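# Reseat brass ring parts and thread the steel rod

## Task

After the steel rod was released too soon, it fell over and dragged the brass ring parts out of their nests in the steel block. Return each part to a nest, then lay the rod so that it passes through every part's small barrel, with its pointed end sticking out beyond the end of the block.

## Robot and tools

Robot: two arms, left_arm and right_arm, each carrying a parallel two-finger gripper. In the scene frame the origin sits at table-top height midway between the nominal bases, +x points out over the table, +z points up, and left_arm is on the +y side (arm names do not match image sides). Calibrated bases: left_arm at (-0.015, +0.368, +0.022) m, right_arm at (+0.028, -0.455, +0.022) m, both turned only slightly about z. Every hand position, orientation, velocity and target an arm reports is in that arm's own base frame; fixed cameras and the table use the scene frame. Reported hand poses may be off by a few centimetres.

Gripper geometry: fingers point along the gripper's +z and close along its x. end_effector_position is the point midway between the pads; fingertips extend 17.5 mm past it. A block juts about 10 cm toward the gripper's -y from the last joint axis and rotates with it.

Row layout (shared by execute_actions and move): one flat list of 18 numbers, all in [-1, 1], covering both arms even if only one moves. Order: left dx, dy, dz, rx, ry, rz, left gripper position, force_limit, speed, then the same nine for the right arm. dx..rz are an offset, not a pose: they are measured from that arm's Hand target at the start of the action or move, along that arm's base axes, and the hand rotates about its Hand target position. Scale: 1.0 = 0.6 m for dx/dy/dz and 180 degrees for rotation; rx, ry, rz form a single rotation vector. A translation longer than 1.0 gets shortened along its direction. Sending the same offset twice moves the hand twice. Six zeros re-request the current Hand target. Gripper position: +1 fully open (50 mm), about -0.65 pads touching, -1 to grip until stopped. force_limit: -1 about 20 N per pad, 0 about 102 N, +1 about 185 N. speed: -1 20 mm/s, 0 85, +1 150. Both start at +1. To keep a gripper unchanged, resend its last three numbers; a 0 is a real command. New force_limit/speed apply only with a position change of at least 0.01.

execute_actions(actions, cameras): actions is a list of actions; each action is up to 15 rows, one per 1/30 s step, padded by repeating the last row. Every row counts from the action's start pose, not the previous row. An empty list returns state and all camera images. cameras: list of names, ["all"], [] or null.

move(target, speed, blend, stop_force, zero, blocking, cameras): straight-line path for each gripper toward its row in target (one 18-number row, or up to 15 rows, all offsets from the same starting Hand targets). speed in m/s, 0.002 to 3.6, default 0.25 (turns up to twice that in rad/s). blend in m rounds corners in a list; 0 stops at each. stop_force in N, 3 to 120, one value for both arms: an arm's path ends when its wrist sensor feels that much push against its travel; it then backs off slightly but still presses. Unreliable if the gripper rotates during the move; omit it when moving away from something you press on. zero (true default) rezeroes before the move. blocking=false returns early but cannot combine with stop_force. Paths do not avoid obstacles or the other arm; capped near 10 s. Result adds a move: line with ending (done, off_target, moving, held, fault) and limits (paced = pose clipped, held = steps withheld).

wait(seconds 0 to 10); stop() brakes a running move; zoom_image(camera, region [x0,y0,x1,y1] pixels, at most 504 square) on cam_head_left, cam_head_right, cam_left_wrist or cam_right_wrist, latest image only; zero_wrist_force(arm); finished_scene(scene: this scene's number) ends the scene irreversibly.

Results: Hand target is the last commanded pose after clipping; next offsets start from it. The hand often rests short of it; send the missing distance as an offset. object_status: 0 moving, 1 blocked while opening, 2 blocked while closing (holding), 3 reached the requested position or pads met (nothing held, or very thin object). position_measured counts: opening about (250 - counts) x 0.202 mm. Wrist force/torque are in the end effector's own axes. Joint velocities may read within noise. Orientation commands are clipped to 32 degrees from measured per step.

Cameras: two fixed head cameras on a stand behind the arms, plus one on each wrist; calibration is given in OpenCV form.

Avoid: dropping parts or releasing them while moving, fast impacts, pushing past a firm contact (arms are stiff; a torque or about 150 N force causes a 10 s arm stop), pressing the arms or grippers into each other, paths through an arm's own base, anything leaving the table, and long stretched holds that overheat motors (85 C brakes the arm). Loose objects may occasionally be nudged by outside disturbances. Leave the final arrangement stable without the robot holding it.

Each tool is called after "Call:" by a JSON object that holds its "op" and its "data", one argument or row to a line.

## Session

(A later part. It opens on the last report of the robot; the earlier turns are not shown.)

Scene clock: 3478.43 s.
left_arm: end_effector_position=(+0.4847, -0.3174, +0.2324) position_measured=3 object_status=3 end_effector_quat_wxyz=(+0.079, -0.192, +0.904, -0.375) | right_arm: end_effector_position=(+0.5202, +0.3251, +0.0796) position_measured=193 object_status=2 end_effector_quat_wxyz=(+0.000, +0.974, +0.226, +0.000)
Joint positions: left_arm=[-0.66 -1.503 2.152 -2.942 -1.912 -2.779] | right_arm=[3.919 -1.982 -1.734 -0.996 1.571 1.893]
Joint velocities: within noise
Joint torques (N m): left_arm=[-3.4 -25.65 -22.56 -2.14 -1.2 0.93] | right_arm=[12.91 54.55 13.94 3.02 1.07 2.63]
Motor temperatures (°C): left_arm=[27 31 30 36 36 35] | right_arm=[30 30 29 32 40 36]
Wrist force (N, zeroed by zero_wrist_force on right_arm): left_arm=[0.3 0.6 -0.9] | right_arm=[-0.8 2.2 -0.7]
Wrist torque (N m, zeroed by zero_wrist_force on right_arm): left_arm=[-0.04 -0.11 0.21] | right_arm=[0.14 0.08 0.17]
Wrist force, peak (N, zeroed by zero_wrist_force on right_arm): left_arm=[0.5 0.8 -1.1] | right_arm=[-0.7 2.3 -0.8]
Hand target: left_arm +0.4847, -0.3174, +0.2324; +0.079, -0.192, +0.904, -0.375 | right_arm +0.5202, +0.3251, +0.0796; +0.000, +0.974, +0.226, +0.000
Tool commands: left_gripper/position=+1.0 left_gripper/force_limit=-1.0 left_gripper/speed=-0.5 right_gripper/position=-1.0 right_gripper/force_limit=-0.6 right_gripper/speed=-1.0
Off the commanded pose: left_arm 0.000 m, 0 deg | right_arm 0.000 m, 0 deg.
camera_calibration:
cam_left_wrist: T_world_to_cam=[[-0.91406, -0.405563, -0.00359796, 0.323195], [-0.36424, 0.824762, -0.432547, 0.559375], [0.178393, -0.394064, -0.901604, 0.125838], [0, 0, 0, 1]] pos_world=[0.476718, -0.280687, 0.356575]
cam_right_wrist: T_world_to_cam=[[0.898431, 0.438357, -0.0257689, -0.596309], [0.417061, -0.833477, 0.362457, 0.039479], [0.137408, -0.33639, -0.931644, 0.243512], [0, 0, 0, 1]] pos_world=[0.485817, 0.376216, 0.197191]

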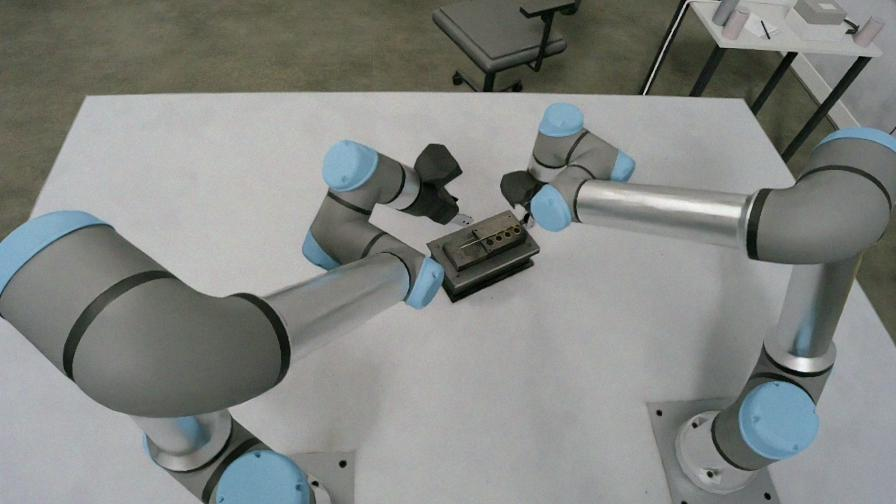

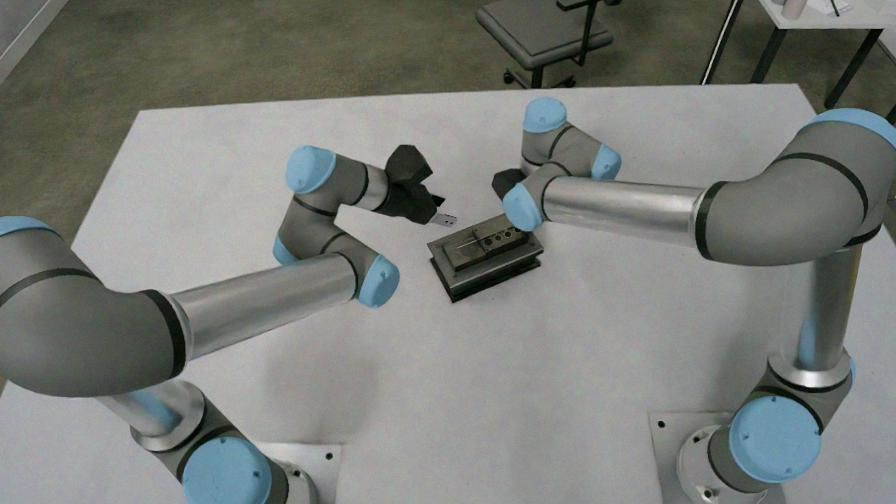

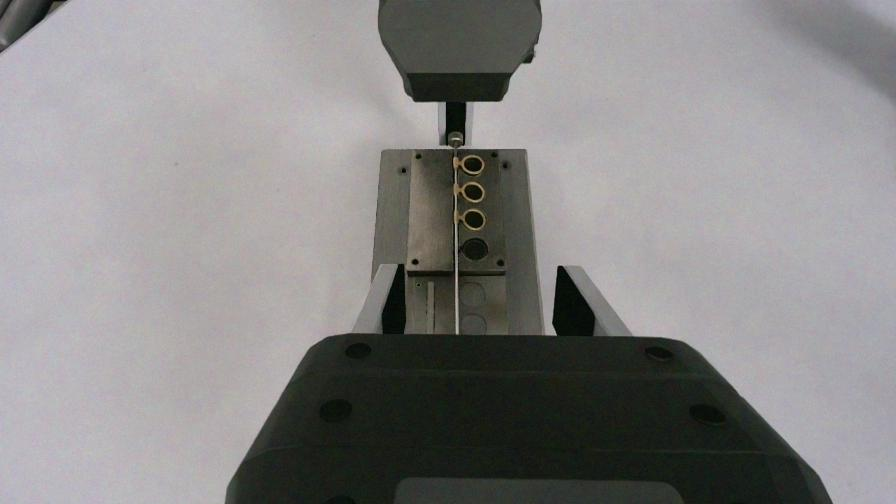

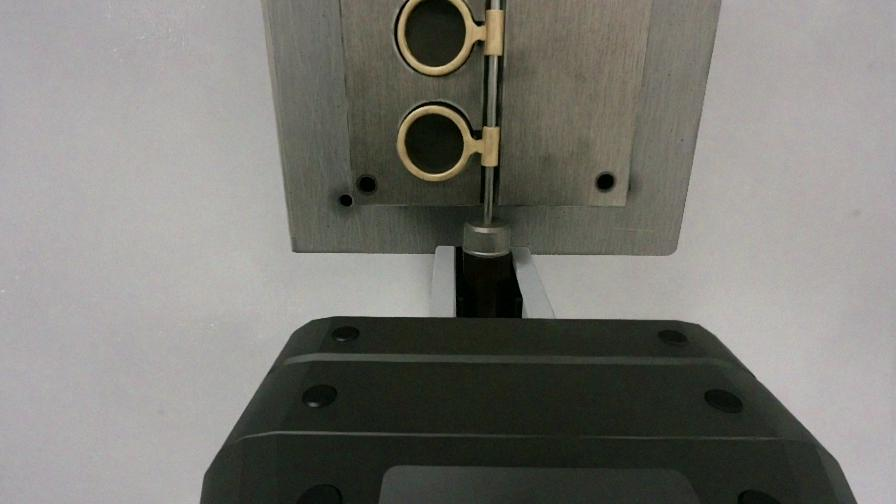

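Call:
{"op": "move", "data": {
  "target": [0,0,0,0,0,0,1,-1,-0.5, 0.000224,0.000111,-0.004167,0,0,0,-1,-0.6,-1],
  "speed": 0.01,
  "stop_force": 5,
  "cameras": ["cam_left_wrist","cam_right_wrist"]
}}

Scene clock: 3710.33 s.
left_arm: end_effector_position=(+0.4847, -0.3174, +0.2324) position_measured=3 object_status=3 end_effector_quat_wxyz=(+0.079, -0.192, +0.904, -0.375) | right_arm: end_effector_position=(+0.5203, +0.3252, +0.0770) position_measured=193 object_status=2 end_effector_quat_wxyz=(+0.000, +0.974, +0.226, +0.000)
Joint positions: left_arm=[-0.66 -1.503 2.152 -2.942 -1.912 -2.779] | right_arm=[3.919 -1.986 -1.737 -0.99 1.571 1.893]
Joint torques (N m): left_arm=[-3.35 -26.21 -21.24 -2.28 -1.19 0.97] | right_arm=[-9.48 44.79 20.38 1.72 1.14 -2.67]
Wrist force (N, zeroed by zero_wrist_force on right_arm): left_arm=[0.4 0.6 -1.1] | right_arm=[-0.7 2.1 -0.7]
Wrist torque (N m, zeroed by zero_wrist_force on right_arm): left_arm=[-0.04 -0.13 0.21] | right_arm=[0.12 0.06 0.17]
Wrist force, peak (N, zeroed by zero_wrist_force on right_arm): left_arm=[0.4 0.7 -1.2] | right_arm=[-0.9 2.5 -0.6]
Hand target: left_arm +0.4847, -0.3174, +0.2324; +0.079, -0.192, +0.904, -0.375 | right_arm +0.5204, +0.3252, +0.0771; +0.000, +0.974, +0.226, +0.000
Off the commanded pose: left_arm 0.000 m, 0 deg | right_arm 0.000 m, 0 deg.
move: done
camera_calibration:
cam_left_wrist: T_world_to_cam=[[-0.91406, -0.405563, -0.00359796, 0.323195], [-0.36424, 0.824762, -0.432547, 0.559375], [0.178393, -0.394064, -0.901604, 0.125838], [0, 0, 0, 1]] pos_world=[0.476718, -0.280687, 0.356575]
cam_right_wrist: T_world_to_cam=[[0.89842, 0.438377, -0.025825, -0.596498], [0.417087, -0.833431, 0.362534, 0.0403816], [0.137404, -0.336479, -0.931613, 0.241232], [0, 0, 0, 1]] pos_world=[0.485917, 0.376316, 0.194691]
Images, in order (width x height): cam_left_wrist 896x504, cam_right_wrist 896x504.

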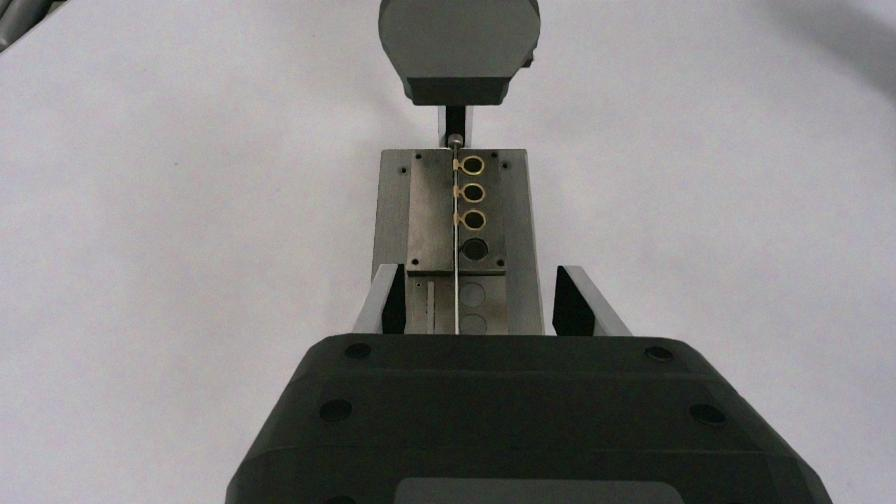

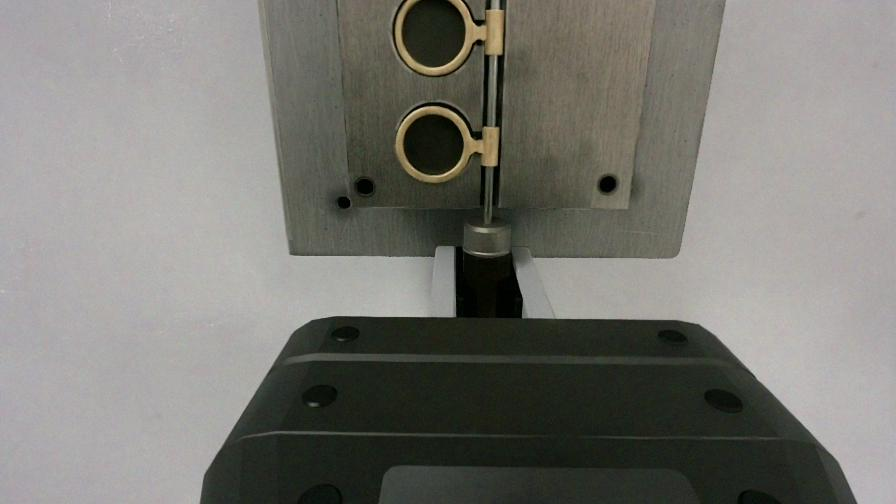

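Call:
{"op": "zoom_image", "data": {
  "camera": "cam_right_wrist",
  "region": [380, 0, 530, 210]
}}

Call:
{"op": "zoom_image", "data": {
  "camera": "cam_left_wrist",
  "region": [445, 145, 505, 270]
}}

Scaled by 2.400 from the camera's 896x504 image, which has a finer 1280x720 frame.

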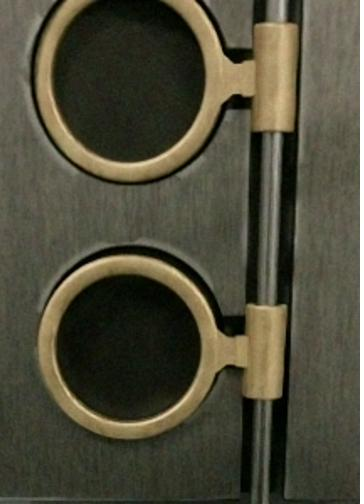

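Scaled by 4.032 from the camera's 896x504 image, which has a finer 1280x720 frame.

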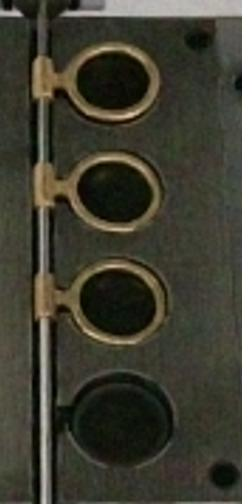

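Call:
{"op": "move", "data": {
  "target": [0,0,0,0,0,0,1,-1,-0.5, 0,0,-0.003333,0,0,0,-1,-0.6,-1],
  "speed": 0.01,
  "stop_force": 5,
  "cameras": ["cam_left_wrist","cam_right_wrist"]
}}

Call:
{"op": "zoom_image", "data": {
  "camera": "cam_right_wrist",
  "region": [380, 0, 530, 210]
}}

Call:
{"op": "zoom_image", "data": {
  "camera": "cam_left_wrist",
  "region": [445, 145, 505, 270]
}}

Scene clock: 3725.07 s.
left_arm: end_effector_position=(+0.4847, -0.3174, +0.2324) position_measured=3 object_status=3 end_effector_quat_wxyz=(+0.079, -0.192, +0.904, -0.375) | right_arm: end_effector_position=(+0.5204, +0.3252, +0.0750) position_measured=193 object_status=2 end_effector_quat_wxyz=(+0.000, +0.974, +0.226, +0.000)
Joint positions: left_arm=[-0.66 -1.503 2.152 -2.942 -1.912 -2.779] | right_arm=[3.919 -1.989 -1.739 -0.985 1.571 1.893]
Joint torques (N m): left_arm=[-2.56 -26.14 -20.38 -2.21 -1.32 0.93] | right_arm=[-12.63 41.83 20.37 1.79 0.9 -2.87]
Wrist force (N, zeroed by zero_wrist_force on right_arm): left_arm=[0.4 0.6 -1.1] | right_arm=[-0.8 2.1 -1.0]
Wrist torque (N m, zeroed by zero_wrist_force on right_arm): left_arm=[-0.04 -0.14 0.21] | right_arm=[0.13 0.07 0.17]
Wrist force, peak (N, zeroed by zero_wrist_force on right_arm): left_arm=[0.4 0.6 -1.2] | right_arm=[-0.7 2.4 -0.9]
Hand target: left_arm +0.4847, -0.3174, +0.2324; +0.079, -0.192, +0.904, -0.375 | right_arm +0.5204, +0.3252, +0.0751; +0.000, +0.974, +0.226, +0.000
Off the commanded pose: left_arm 0.000 m, 0 deg | right_arm 0.000 m, 0 deg.
move: done
camera_calibration:
cam_left_wrist: T_world_to_cam=[[-0.91406, -0.405563, -0.00359796, 0.323195], [-0.36424, 0.824762, -0.432547, 0.559375], [0.178393, -0.394064, -0.901604, 0.125838], [0, 0, 0, 1]] pos_world=[0.476718, -0.280687, 0.356575]
cam_right_wrist: T_world_to_cam=[[0.89842, 0.438377, -0.025825, -0.59655], [0.417087, -0.833431, 0.362534, 0.0411067], [0.137404, -0.336479, -0.931613, 0.239369], [0, 0, 0, 1]] pos_world=[0.485917, 0.376316, 0.192691]
Images, in order (width x height): cam_left_wrist 896x504, cam_right_wrist 896x504.

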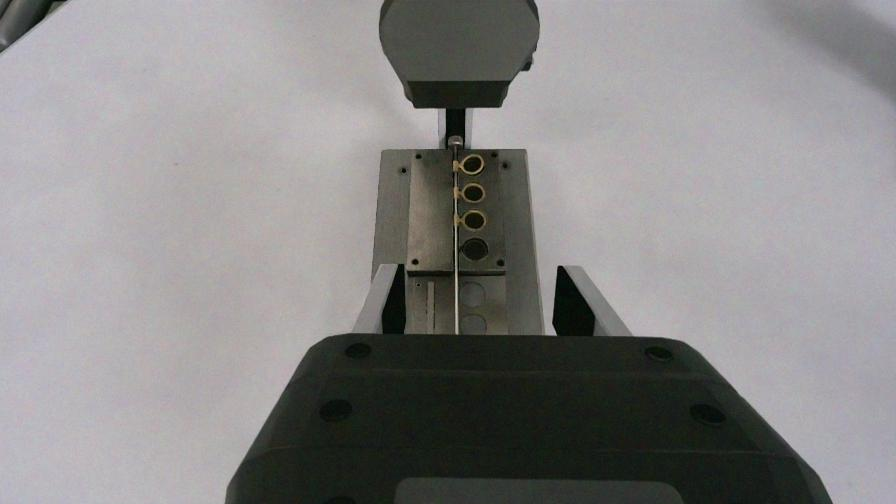

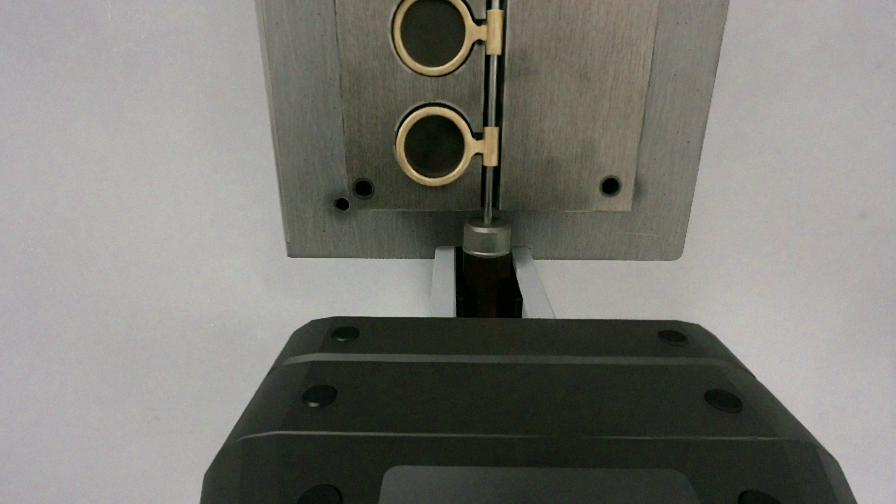

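Scaled by 2.400 from the camera's 896x504 image, which has a finer 1280x720 frame.

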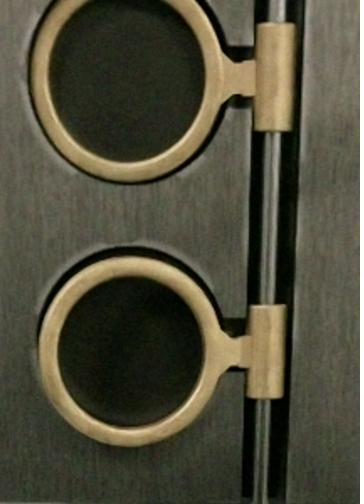

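Scaled by 4.032 from the camera's 896x504 image, which has a finer 1280x720 frame.

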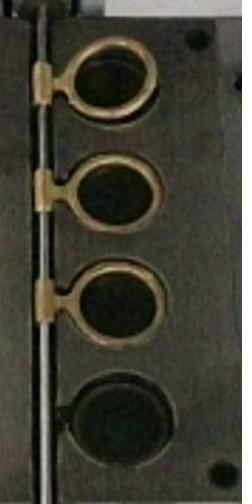

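Call:
{"op": "zoom_image", "data": {
  "camera": "cam_right_wrist",
  "region": [385, 90, 485, 200]
}}

Call:
{"op": "zoom_image", "data": {
  "camera": "cam_right_wrist",
  "region": [385, 0, 485, 110]
}}

Call:
{"op": "zoom_image", "data": {
  "camera": "cam_left_wrist",
  "region": [450, 145, 500, 205]
}}

Call:
{"op": "zoom_image", "data": {
  "camera": "cam_left_wrist",
  "region": [450, 200, 500, 270]
}}

Scaled by 4.582 from the camera's 896x504 image, which has a finer 1280x720 frame.

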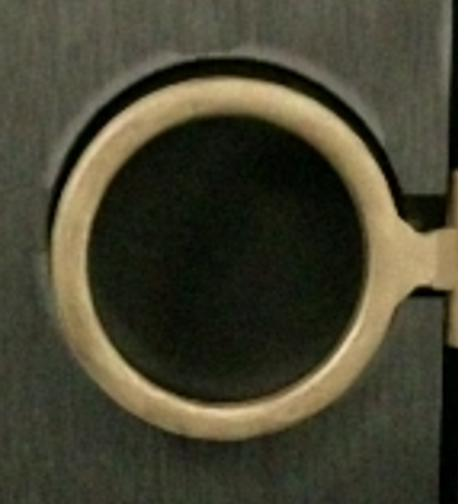

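Scaled by 4.582 from the camera's 896x504 image, which has a finer 1280x720 frame.

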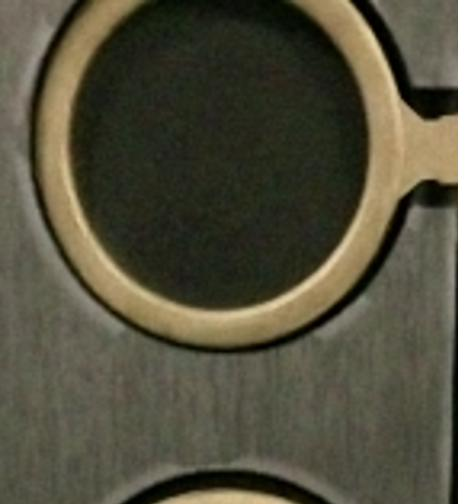

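Scaled by 8.400 from the camera's 896x504 image, which has a finer 1280x720 frame.

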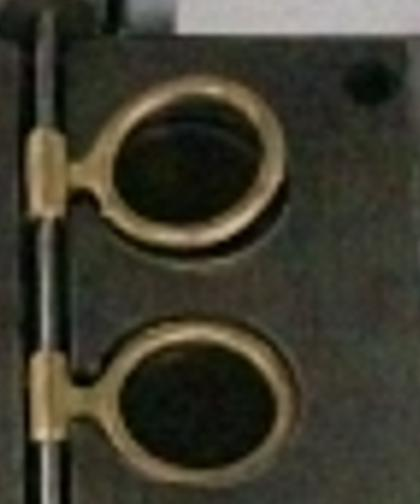

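Scaled by 7.200 from the camera's 896x504 image, which has a finer 1280x720 frame.

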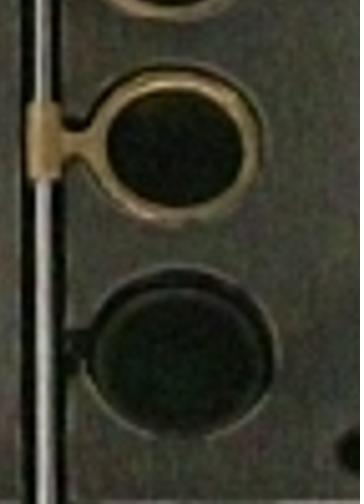

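Call:
{"op": "move", "data": {
  "target": [0,0,0,0,0,0,1,-1,-0.5, 0,0,-0.002,0,0,0,-1,-0.6,-1],
  "speed": 0.01,
  "stop_force": 5,
  "cameras": ["cam_left_wrist","cam_right_wrist"]
}}

Call:
{"op": "zoom_image", "data": {
  "camera": "cam_right_wrist",
  "region": [385, 90, 485, 200]
}}

Call:
{"op": "zoom_image", "data": {
  "camera": "cam_right_wrist",
  "region": [385, 0, 485, 110]
}}

Call:
{"op": "zoom_image", "data": {
  "camera": "cam_left_wrist",
  "region": [450, 145, 500, 205]
}}

Call:
{"op": "zoom_image", "data": {
  "camera": "cam_left_wrist",
  "region": [450, 200, 500, 270]
}}

Scene clock: 3805.27 s.
left_arm: end_effector_position=(+0.4847, -0.3174, +0.2324) position_measured=3 object_status=3 end_effector_quat_wxyz=(+0.079, -0.192, +0.904, -0.375) | right_arm: end_effector_position=(+0.5204, +0.3252, +0.0738) position_measured=193 object_status=2 end_effector_quat_wxyz=(+0.000, +0.974, +0.226, +0.000)
Joint positions: left_arm=[-0.66 -1.503 2.152 -2.942 -1.912 -2.779] | right_arm=[3.919 -1.99 -1.74 -0.982 1.571 1.893]
Joint torques (N m): left_arm=[-2.16 -27.48 -19.7 -2.16 -1.46 0.9] | right_arm=[-11.39 33.79 14.17 1.93 0.93 -2.86]
Wrist force (N, zeroed by zero_wrist_force on right_arm): left_arm=[0.2 0.5 -0.9] | right_arm=[-1.1 2.2 -2.7]
Wrist torque (N m, zeroed by zero_wrist_force on right_arm): left_arm=[-0.05 -0.09 0.21] | right_arm=[0.22 0.07 0.16]
Wrist force, peak (N, zeroed by zero_wrist_force on right_arm): left_arm=[0.4 0.7 -1.1] | right_arm=[-1.3 2.4 -3.0]
Hand target: left_arm +0.4847, -0.3174, +0.2324; +0.079, -0.192, +0.904, -0.375 | right_arm +0.5204, +0.3252, +0.0739; +0.000, +0.974, +0.226, +0.000
Off the commanded pose: left_arm 0.000 m, 0 deg | right_arm 0.000 m, 0 deg.
move: done
camera_calibration:
cam_left_wrist: T_world_to_cam=[[-0.91406, -0.405563, -0.00359796, 0.323195], [-0.36424, 0.824762, -0.432547, 0.559375], [0.178393, -0.394064, -0.901604, 0.125838], [0, 0, 0, 1]] pos_world=[0.476718, -0.280687, 0.356575]
cam_right_wrist: T_world_to_cam=[[0.898419, 0.438386, -0.0256849, -0.596611], [0.417055, -0.833464, 0.362496, 0.0415774], [0.137506, -0.336386, -0.931631, 0.23817], [0, 0, 0, 1]] pos_world=[0.485917, 0.376316, 0.191491]
Images, in order (width x height): cam_left_wrist 896x504, cam_right_wrist 896x504.

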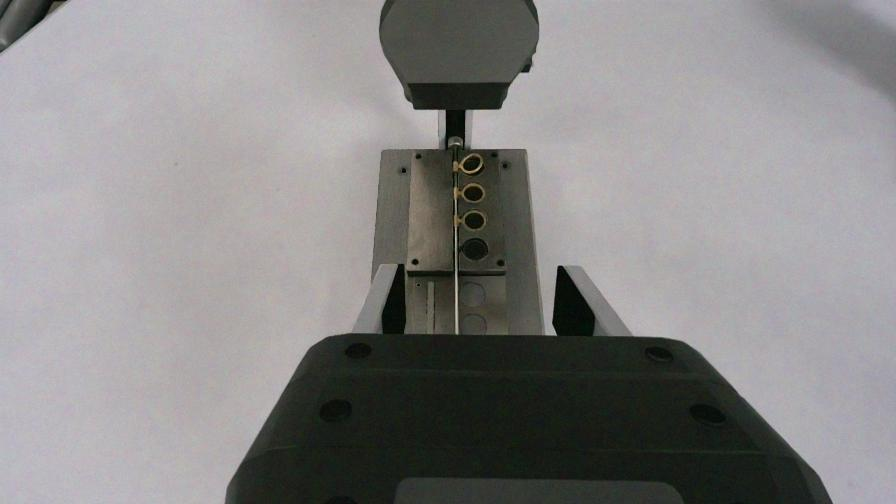

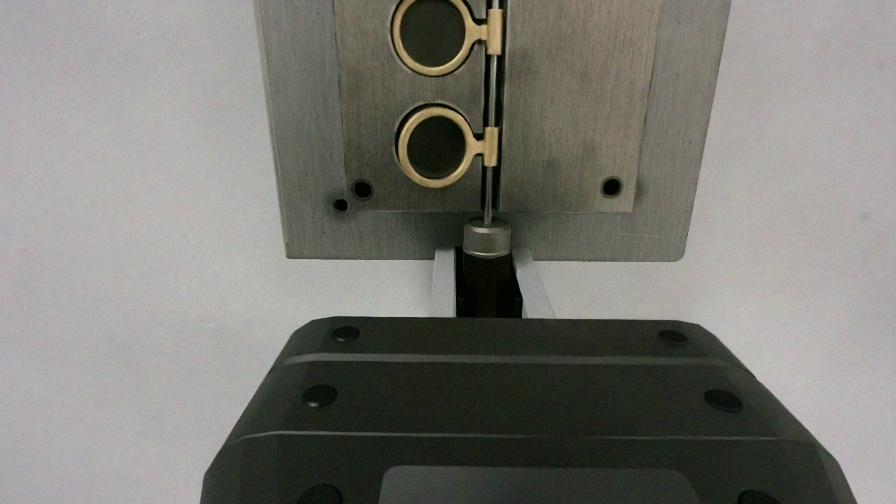

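Scaled by 4.582 from the camera's 896x504 image, which has a finer 1280x720 frame.

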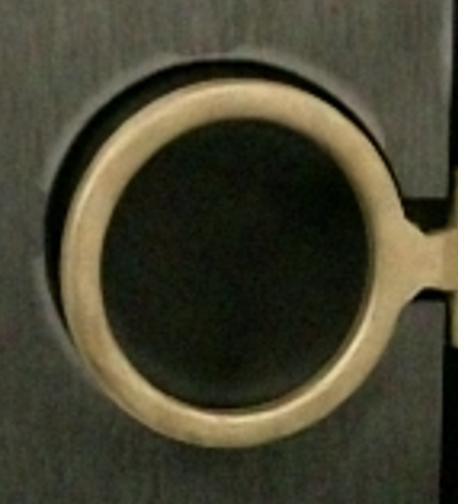

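Scaled by 4.582 from the camera's 896x504 image, which has a finer 1280x720 frame.

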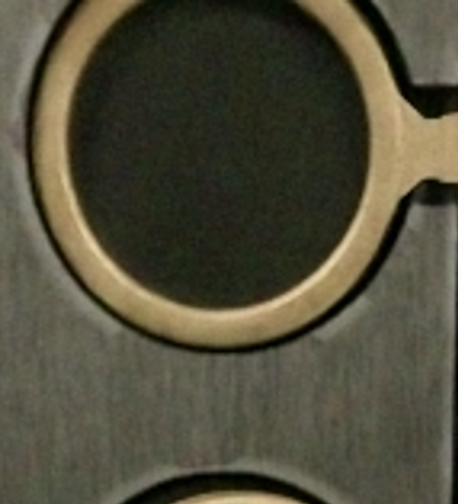

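Scaled by 8.400 from the camera's 896x504 image, which has a finer 1280x720 frame.

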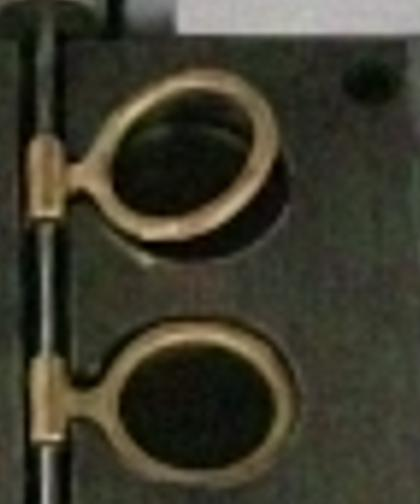

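Scaled by 7.200 from the camera's 896x504 image, which has a finer 1280x720 frame.

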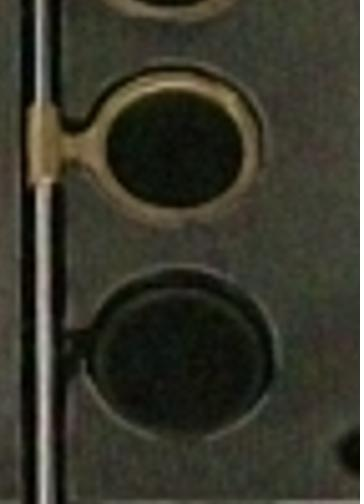

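Call:
{"op": "move", "data": {
  "target": [
    [0,0,0,0,0,0,1,-1,-0.5, 0,0,0.0025,0,0,0,-1,-0.6,-1],
    [0,0,0,0,0,0,1,-1,-0.5, -0.000594,0.001194,0.0025,0,0,0,-1,-0.6,-1]
  ],
  "speed": 0.01,
  "stop_force": 5,
  "cameras": ["cam_left_wrist","cam_right_wrist"]
}}

Call:
{"op": "zoom_image", "data": {
  "camera": "cam_right_wrist",
  "region": [385, 90, 485, 200]
}}

Call:
{"op": "zoom_image", "data": {
  "camera": "cam_right_wrist",
  "region": [385, 0, 485, 110]
}}

Call:
{"op": "zoom_image", "data": {
  "camera": "cam_left_wrist",
  "region": [450, 145, 500, 205]
}}

Call:
{"op": "zoom_image", "data": {
  "camera": "cam_left_wrist",
  "region": [450, 200, 500, 270]
}}

Scene clock: 3841.30 s.
left_arm: end_effector_position=(+0.4847, -0.3174, +0.2324) position_measured=3 object_status=3 end_effector_quat_wxyz=(+0.079, -0.192, +0.904, -0.375) | right_arm: end_effector_position=(+0.5200, +0.3259, +0.0754) position_measured=193 object_status=2 end_effector_quat_wxyz=(+0.000, +0.974, +0.226, +0.000)
Joint positions: left_arm=[-0.66 -1.503 2.152 -2.942 -1.912 -2.779] | right_arm=[3.92 -1.988 -1.738 -0.986 1.571 1.894]
Joint torques (N m): left_arm=[-1.66 -27.38 -19.05 -2.33 -1.69 1.08] | right_arm=[13.5 33.64 30.32 3.37 0.93 1.9]
Wrist force (N, zeroed by zero_wrist_force on right_arm): left_arm=[0.3 0.5 -1.0] | right_arm=[-0.7 2.3 -0.7]
Wrist torque (N m, zeroed by zero_wrist_force on right_arm): left_arm=[-0.06 -0.12 0.21] | right_arm=[0.15 0.07 -0.04]
Wrist force, peak (N, zeroed by zero_wrist_force on right_arm): left_arm=[0.3 0.8 -1.2] | right_arm=[-1.1 2.5 -3.2]
Hand target: left_arm +0.4847, -0.3174, +0.2324; +0.079, -0.192, +0.904, -0.375 | right_arm +0.5200, +0.3259, +0.0754; +0.000, +0.974, +0.226, +0.000
Off the commanded pose: left_arm 0.000 m, 0 deg | right_arm 0.000 m, 0 deg.
move: done
camera_calibration:
cam_left_wrist: T_world_to_cam=[[-0.91406, -0.405563, -0.00359796, 0.323195], [-0.36424, 0.824762, -0.432547, 0.559375], [0.178393, -0.394064, -0.901604, 0.125838], [0, 0, 0, 1]] pos_world=[0.476718, -0.280687, 0.356575]
cam_right_wrist: T_world_to_cam=[[0.898457, 0.438312, -0.025653, -0.596516], [0.416974, -0.833503, 0.362498, 0.0418376], [0.137505, -0.336385, -0.931632, 0.239858], [0, 0, 0, 1]] pos_world=[0.485517, 0.377016, 0.192991]
Images, in order (width x height): cam_left_wrist 896x504, cam_right_wrist 896x504.

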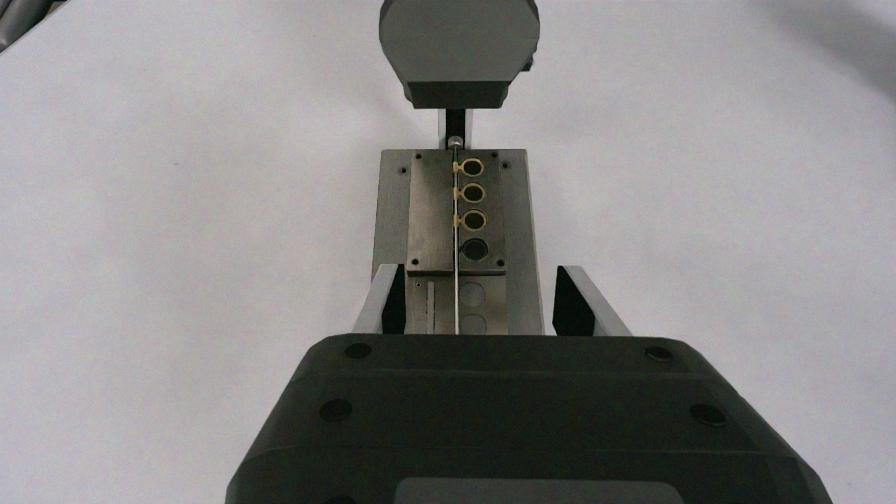

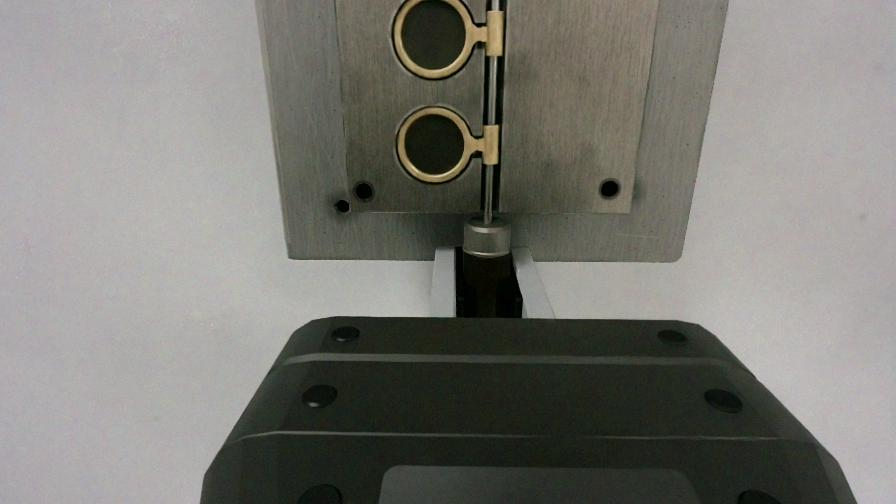

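Scaled by 4.582 from the camera's 896x504 image, which has a finer 1280x720 frame.

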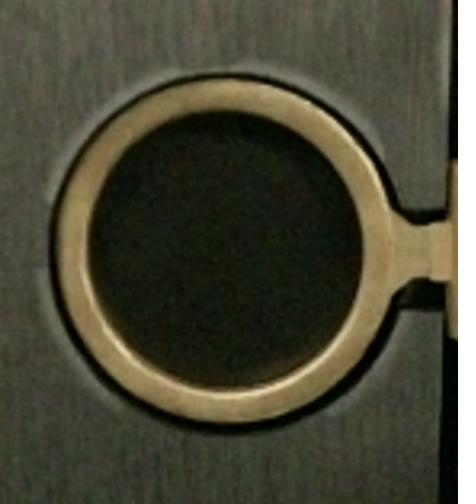

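Scaled by 4.582 from the camera's 896x504 image, which has a finer 1280x720 frame.

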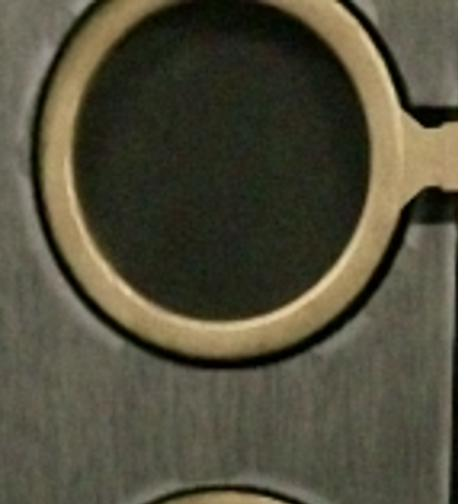

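Scaled by 8.400 from the camera's 896x504 image, which has a finer 1280x720 frame.

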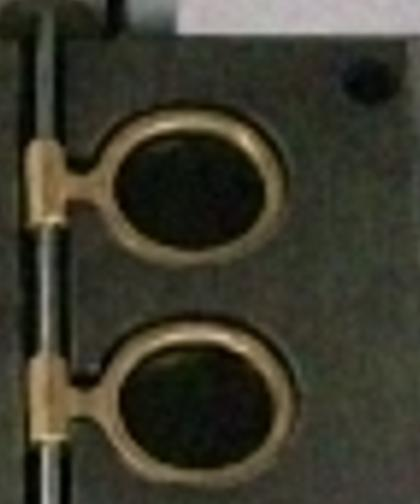

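Scaled by 7.200 from the camera's 896x504 image, which has a finer 1280x720 frame.

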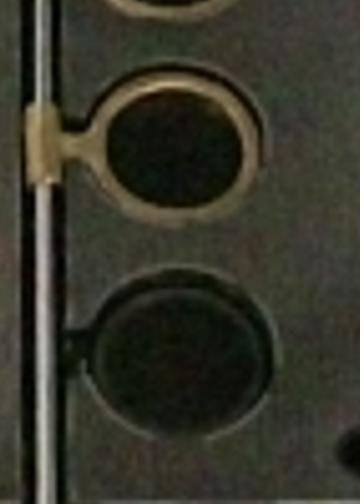

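Call:
{"op": "move", "data": {
  "target": [0,0,0,0,0,0,1,-1,-0.5, 0,0,-0.0027,0,0,0,-1,-0.6,-1],
  "speed": 0.01,
  "stop_force": 5,
  "cameras": ["cam_left_wrist","cam_right_wrist"]
}}

Call:
{"op": "zoom_image", "data": {
  "camera": "cam_right_wrist",
  "region": [380, 0, 530, 210]
}}

Call:
{"op": "zoom_image", "data": {
  "camera": "cam_left_wrist",
  "region": [435, 140, 505, 340]
}}

Scene clock: 3867.33 s.
left_arm: end_effector_position=(+0.4847, -0.3174, +0.2324) position_measured=3 object_status=3 end_effector_quat_wxyz=(+0.079, -0.192, +0.904, -0.375) | right_arm: end_effector_position=(+0.5200, +0.3259, +0.0737) position_measured=193 object_status=2 end_effector_quat_wxyz=(+0.000, +0.974, +0.226, +0.000)
Joint positions: left_arm=[-0.66 -1.503 2.152 -2.942 -1.912 -2.779] | right_arm=[3.92 -1.991 -1.74 -0.982 1.571 1.894]
Joint torques (N m): left_arm=[-0.95 -28.4 -17.63 -2.26 -1.63 0.98] | right_arm=[13.11 35.85 14.98 1.6 0.85 -2.47]
Wrist force (N, zeroed by zero_wrist_force on right_arm): left_arm=[0.5 0.5 -1.0] | right_arm=[-0.5 2.6 -4.1]
Wrist torque (N m, zeroed by zero_wrist_force on right_arm): left_arm=[-0.05 -0.15 0.21] | right_arm=[0.30 0.07 -0.03]
Wrist force, peak (N, zeroed by zero_wrist_force on right_arm): left_arm=[0.3 0.7 -1.2] | right_arm=[-0.5 2.6 -4.2]
Hand target: left_arm +0.4847, -0.3174, +0.2324; +0.079, -0.192, +0.904, -0.375 | right_arm +0.5200, +0.3259, +0.0737; +0.000, +0.974, +0.226, +0.000
Off the commanded pose: left_arm 0.000 m, 0 deg | right_arm 0.000 m, 0 deg.
move: done
camera_calibration:
cam_left_wrist: T_world_to_cam=[[-0.91406, -0.405563, -0.00359796, 0.323195], [-0.36424, 0.824762, -0.432547, 0.559375], [0.178393, -0.394064, -0.901604, 0.125838], [0, 0, 0, 1]] pos_world=[0.476718, -0.280687, 0.356575]
cam_right_wrist: T_world_to_cam=[[0.898431, 0.438357, -0.0257689, -0.59654], [0.417061, -0.833477, 0.362457, 0.0423732], [0.137408, -0.33639, -0.931644, 0.238419], [0, 0, 0, 1]] pos_world=[0.485517, 0.377016, 0.191391]
Images, in order (width x height): cam_left_wrist 896x504, cam_right_wrist 896x504.

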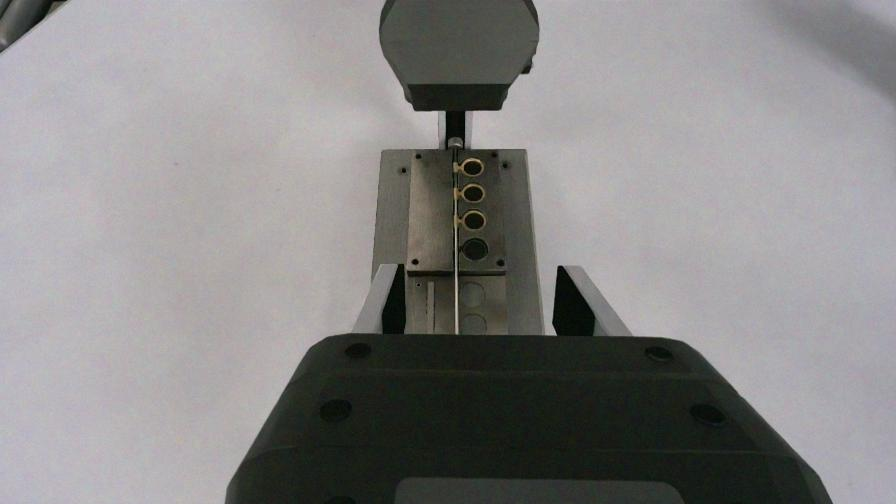

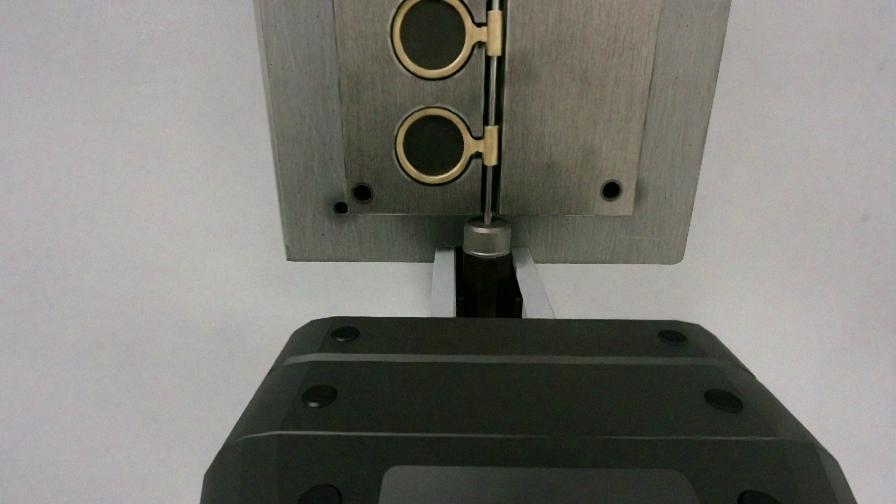

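Scaled by 2.400 from the camera's 896x504 image, which has a finer 1280x720 frame.

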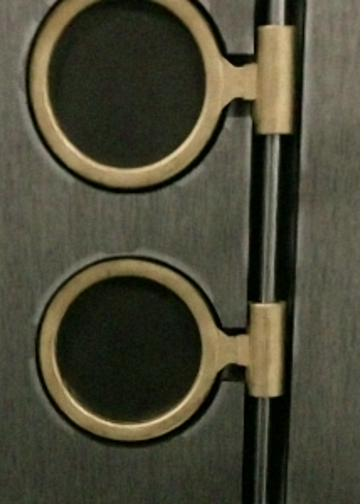

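Scaled by 2.520 from the camera's 896x504 image, which has a finer 1280x720 frame.

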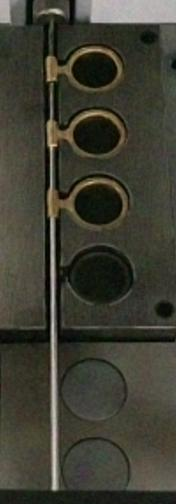

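Call:
{"op": "wait", "data": {
  "seconds": 0.1,
  "cameras": ["cam_head_left","cam_head_right"]
}}

Call:
{"op": "zoom_image", "data": {
  "camera": "cam_head_left",
  "region": [400, 180, 570, 320]
}}

Call:
{"op": "zoom_image", "data": {
  "camera": "cam_head_right",
  "region": [400, 180, 570, 320]
}}

Scene clock: 3916.77 s.
left_arm: end_effector_position=(+0.4847, -0.3174, +0.2324) position_measured=3 object_status=3 end_effector_quat_wxyz=(+0.079, -0.192, +0.904, -0.375) | right_arm: end_effector_position=(+0.5200, +0.3259, +0.0737) position_measured=193 object_status=2 end_effector_quat_wxyz=(+0.000, +0.974, +0.226, +0.000)
Joint positions: left_arm=[-0.66 -1.503 2.152 -2.942 -1.912 -2.779] | right_arm=[3.92 -1.991 -1.74 -0.982 1.571 1.894]
Joint torques (N m): left_arm=[-0.98 -28.52 -16.91 -2.25 -1.84 1.1] | right_arm=[12.11 48.36 23.62 1.44 0.78 -2.33]
Wrist force (N, zeroed by zero_wrist_force on right_arm): left_arm=[0.4 0.6 -0.8] | right_arm=[-0.4 2.4 -3.8]
Wrist torque (N m, zeroed by zero_wrist_force on right_arm): left_arm=[-0.04 -0.12 0.21] | right_arm=[0.26 0.04 -0.03]
Wrist force, peak (N, zeroed by zero_wrist_force on right_arm): left_arm=[0.4 0.6 -1.2] | right_arm=[-0.7 2.7 -4.1]
Hand target: left_arm +0.4847, -0.3174, +0.2324; +0.079, -0.192, +0.904, -0.375 | right_arm +0.5200, +0.3259, +0.0737; +0.000, +0.974, +0.226, +0.000
Tool commands: left_gripper/position=+1.0 left_gripper/force_limit=-1.0 left_gripper/speed=-0.5 right_gripper/position=-1.0 right_gripper/force_limit=-0.6 right_gripper/speed=-1.0
Off the commanded pose: left_arm 0.000 m, 0 deg | right_arm 0.000 m, 0 deg.
wait: 0.10 s; at rest from the start
Images, in order (width x height): cam_head_left 896x504, cam_head_right 896x504.

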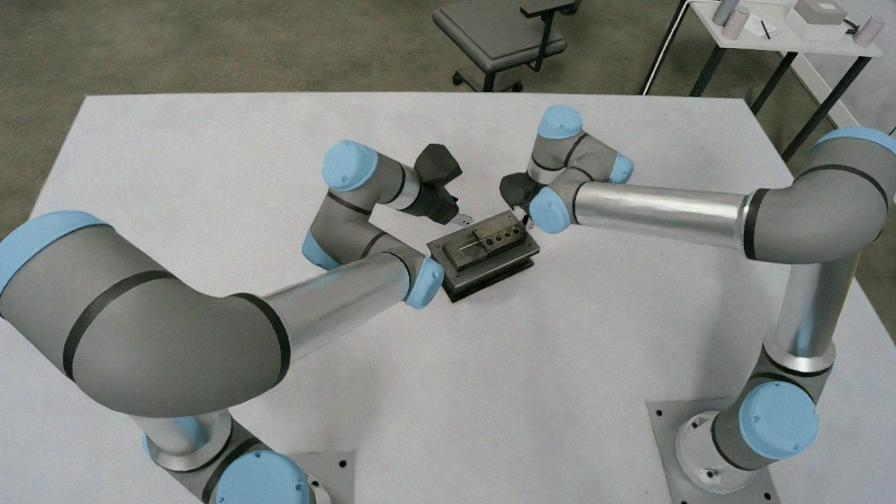

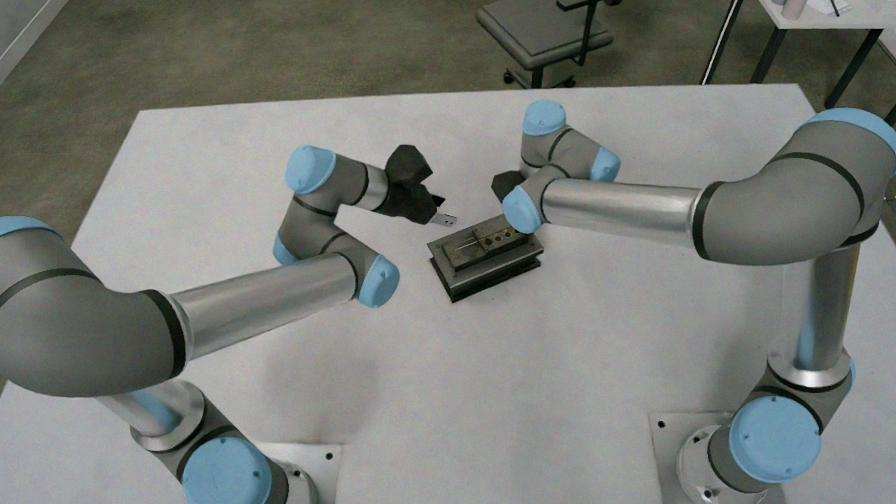

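Scaled by 2.965 from the camera's 896x504 image, which has a finer 1280x720 frame.

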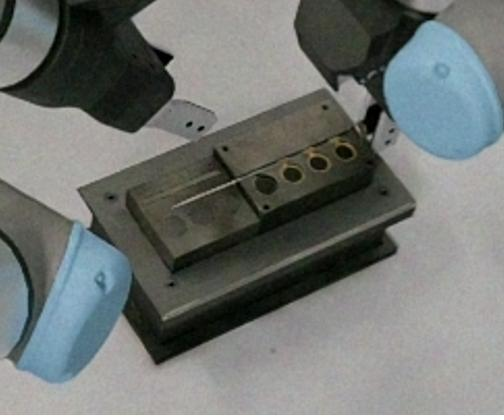

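Scaled by 2.965 from the camera's 896x504 image, which has a finer 1280x720 frame.

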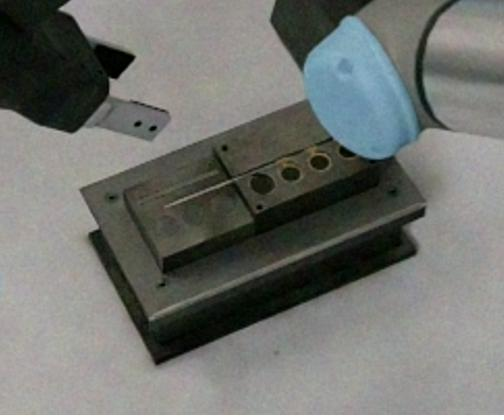

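Call:
{"op": "move", "data": {
  "target": [
    [0,0,0,0,0,0,1,-1,-0.5, 0,0,0.0005,0,0,0,-1,-0.6,-1],
    [0,0,0,0,0,0,1,-1,-0.5, -0.000965,0.001941,0.0005,0,0,0,-1,-0.6,-1]
  ],
  "speed": 0.008,
  "stop_force": 5,
  "cameras": ["cam_left_wrist","cam_right_wrist"]
}}

Call:
{"op": "zoom_image", "data": {
  "camera": "cam_right_wrist",
  "region": [380, 60, 530, 270]
}}

Call:
{"op": "zoom_image", "data": {
  "camera": "cam_left_wrist",
  "region": [445, 130, 505, 270]
}}

Scene clock: 3933.43 s.
left_arm: end_effector_position=(+0.4847, -0.3174, +0.2324) position_measured=3 object_status=3 end_effector_quat_wxyz=(+0.079, -0.192, +0.904, -0.375) | right_arm: end_effector_position=(+0.5194, +0.3271, +0.0740) position_measured=193 object_status=2 end_effector_quat_wxyz=(+0.000, +0.974, +0.226, +0.000)
Joint positions: left_arm=[-0.66 -1.503 2.152 -2.942 -1.912 -2.779] | right_arm=[3.922 -1.99 -1.739 -0.983 1.571 1.896]
Joint torques (N m): left_arm=[-0.25 -29.15 -15.47 -2.25 -1.95 0.98] | right_arm=[1.83 33.14 31.26 1.5 0.94 0.58]
Wrist force (N, zeroed by zero_wrist_force on right_arm): left_arm=[0.4 0.4 -1.0] | right_arm=[-0.5 2.3 -1.3]
Wrist torque (N m, zeroed by zero_wrist_force on right_arm): left_arm=[-0.08 -0.12 0.21] | right_arm=[0.17 0.05 -0.04]
Wrist force, peak (N, zeroed by zero_wrist_force on right_arm): left_arm=[0.4 0.7 -1.1] | right_arm=[-0.6 2.8 -4.1]
Hand target: left_arm +0.4847, -0.3174, +0.2324; +0.079, -0.192, +0.904, -0.375 | right_arm +0.5194, +0.3271, +0.0740; +0.000, +0.974, +0.226, +0.000
Off the commanded pose: left_arm 0.000 m, 0 deg | right_arm 0.000 m, 0 deg.
move: done
camera_calibration:
cam_left_wrist: T_world_to_cam=[[-0.91406, -0.405563, -0.00359796, 0.323195], [-0.36424, 0.824762, -0.432547, 0.559375], [0.178393, -0.394064, -0.901604, 0.125838], [0, 0, 0, 1]] pos_world=[0.476718, -0.280687, 0.356575]
cam_right_wrist: T_world_to_cam=[[0.898419, 0.438386, -0.0256849, -0.59654], [0.417055, -0.833464, 0.362496, 0.0435055], [0.137506, -0.336386, -0.931631, 0.239132], [0, 0, 0, 1]] pos_world=[0.484917, 0.378216, 0.191691]
Images, in order (width x height): cam_left_wrist 896x504, cam_right_wrist 896x504.

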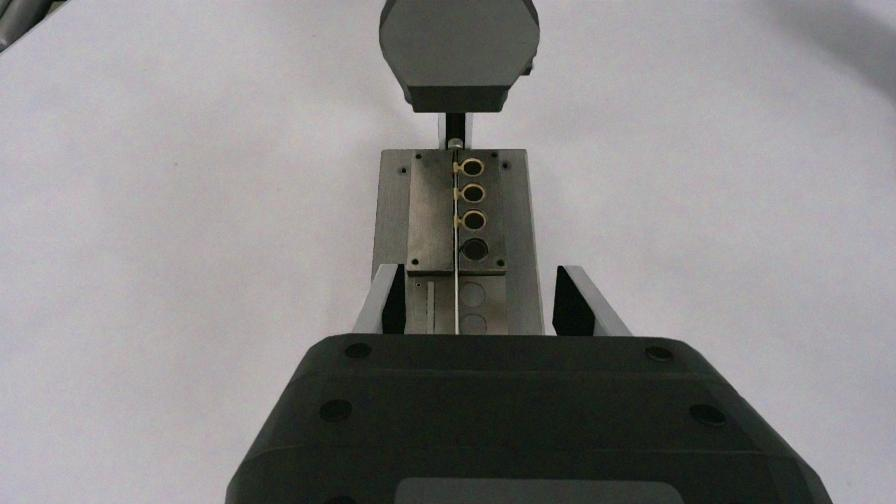

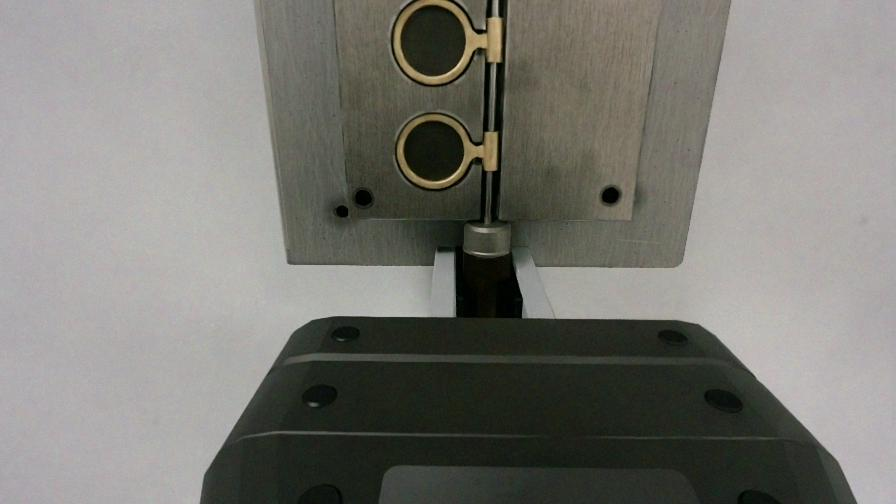

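Scaled by 2.400 from the camera's 896x504 image, which has a finer 1280x720 frame.

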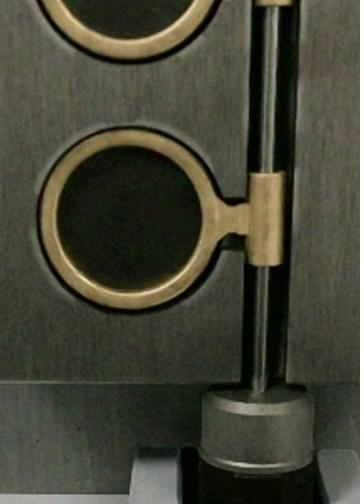

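Scaled by 3.600 from the camera's 896x504 image, which has a finer 1280x720 frame.

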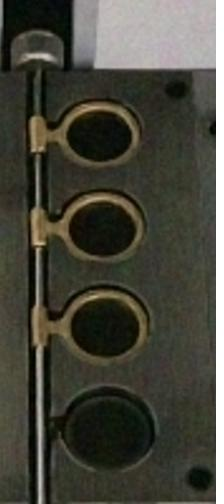

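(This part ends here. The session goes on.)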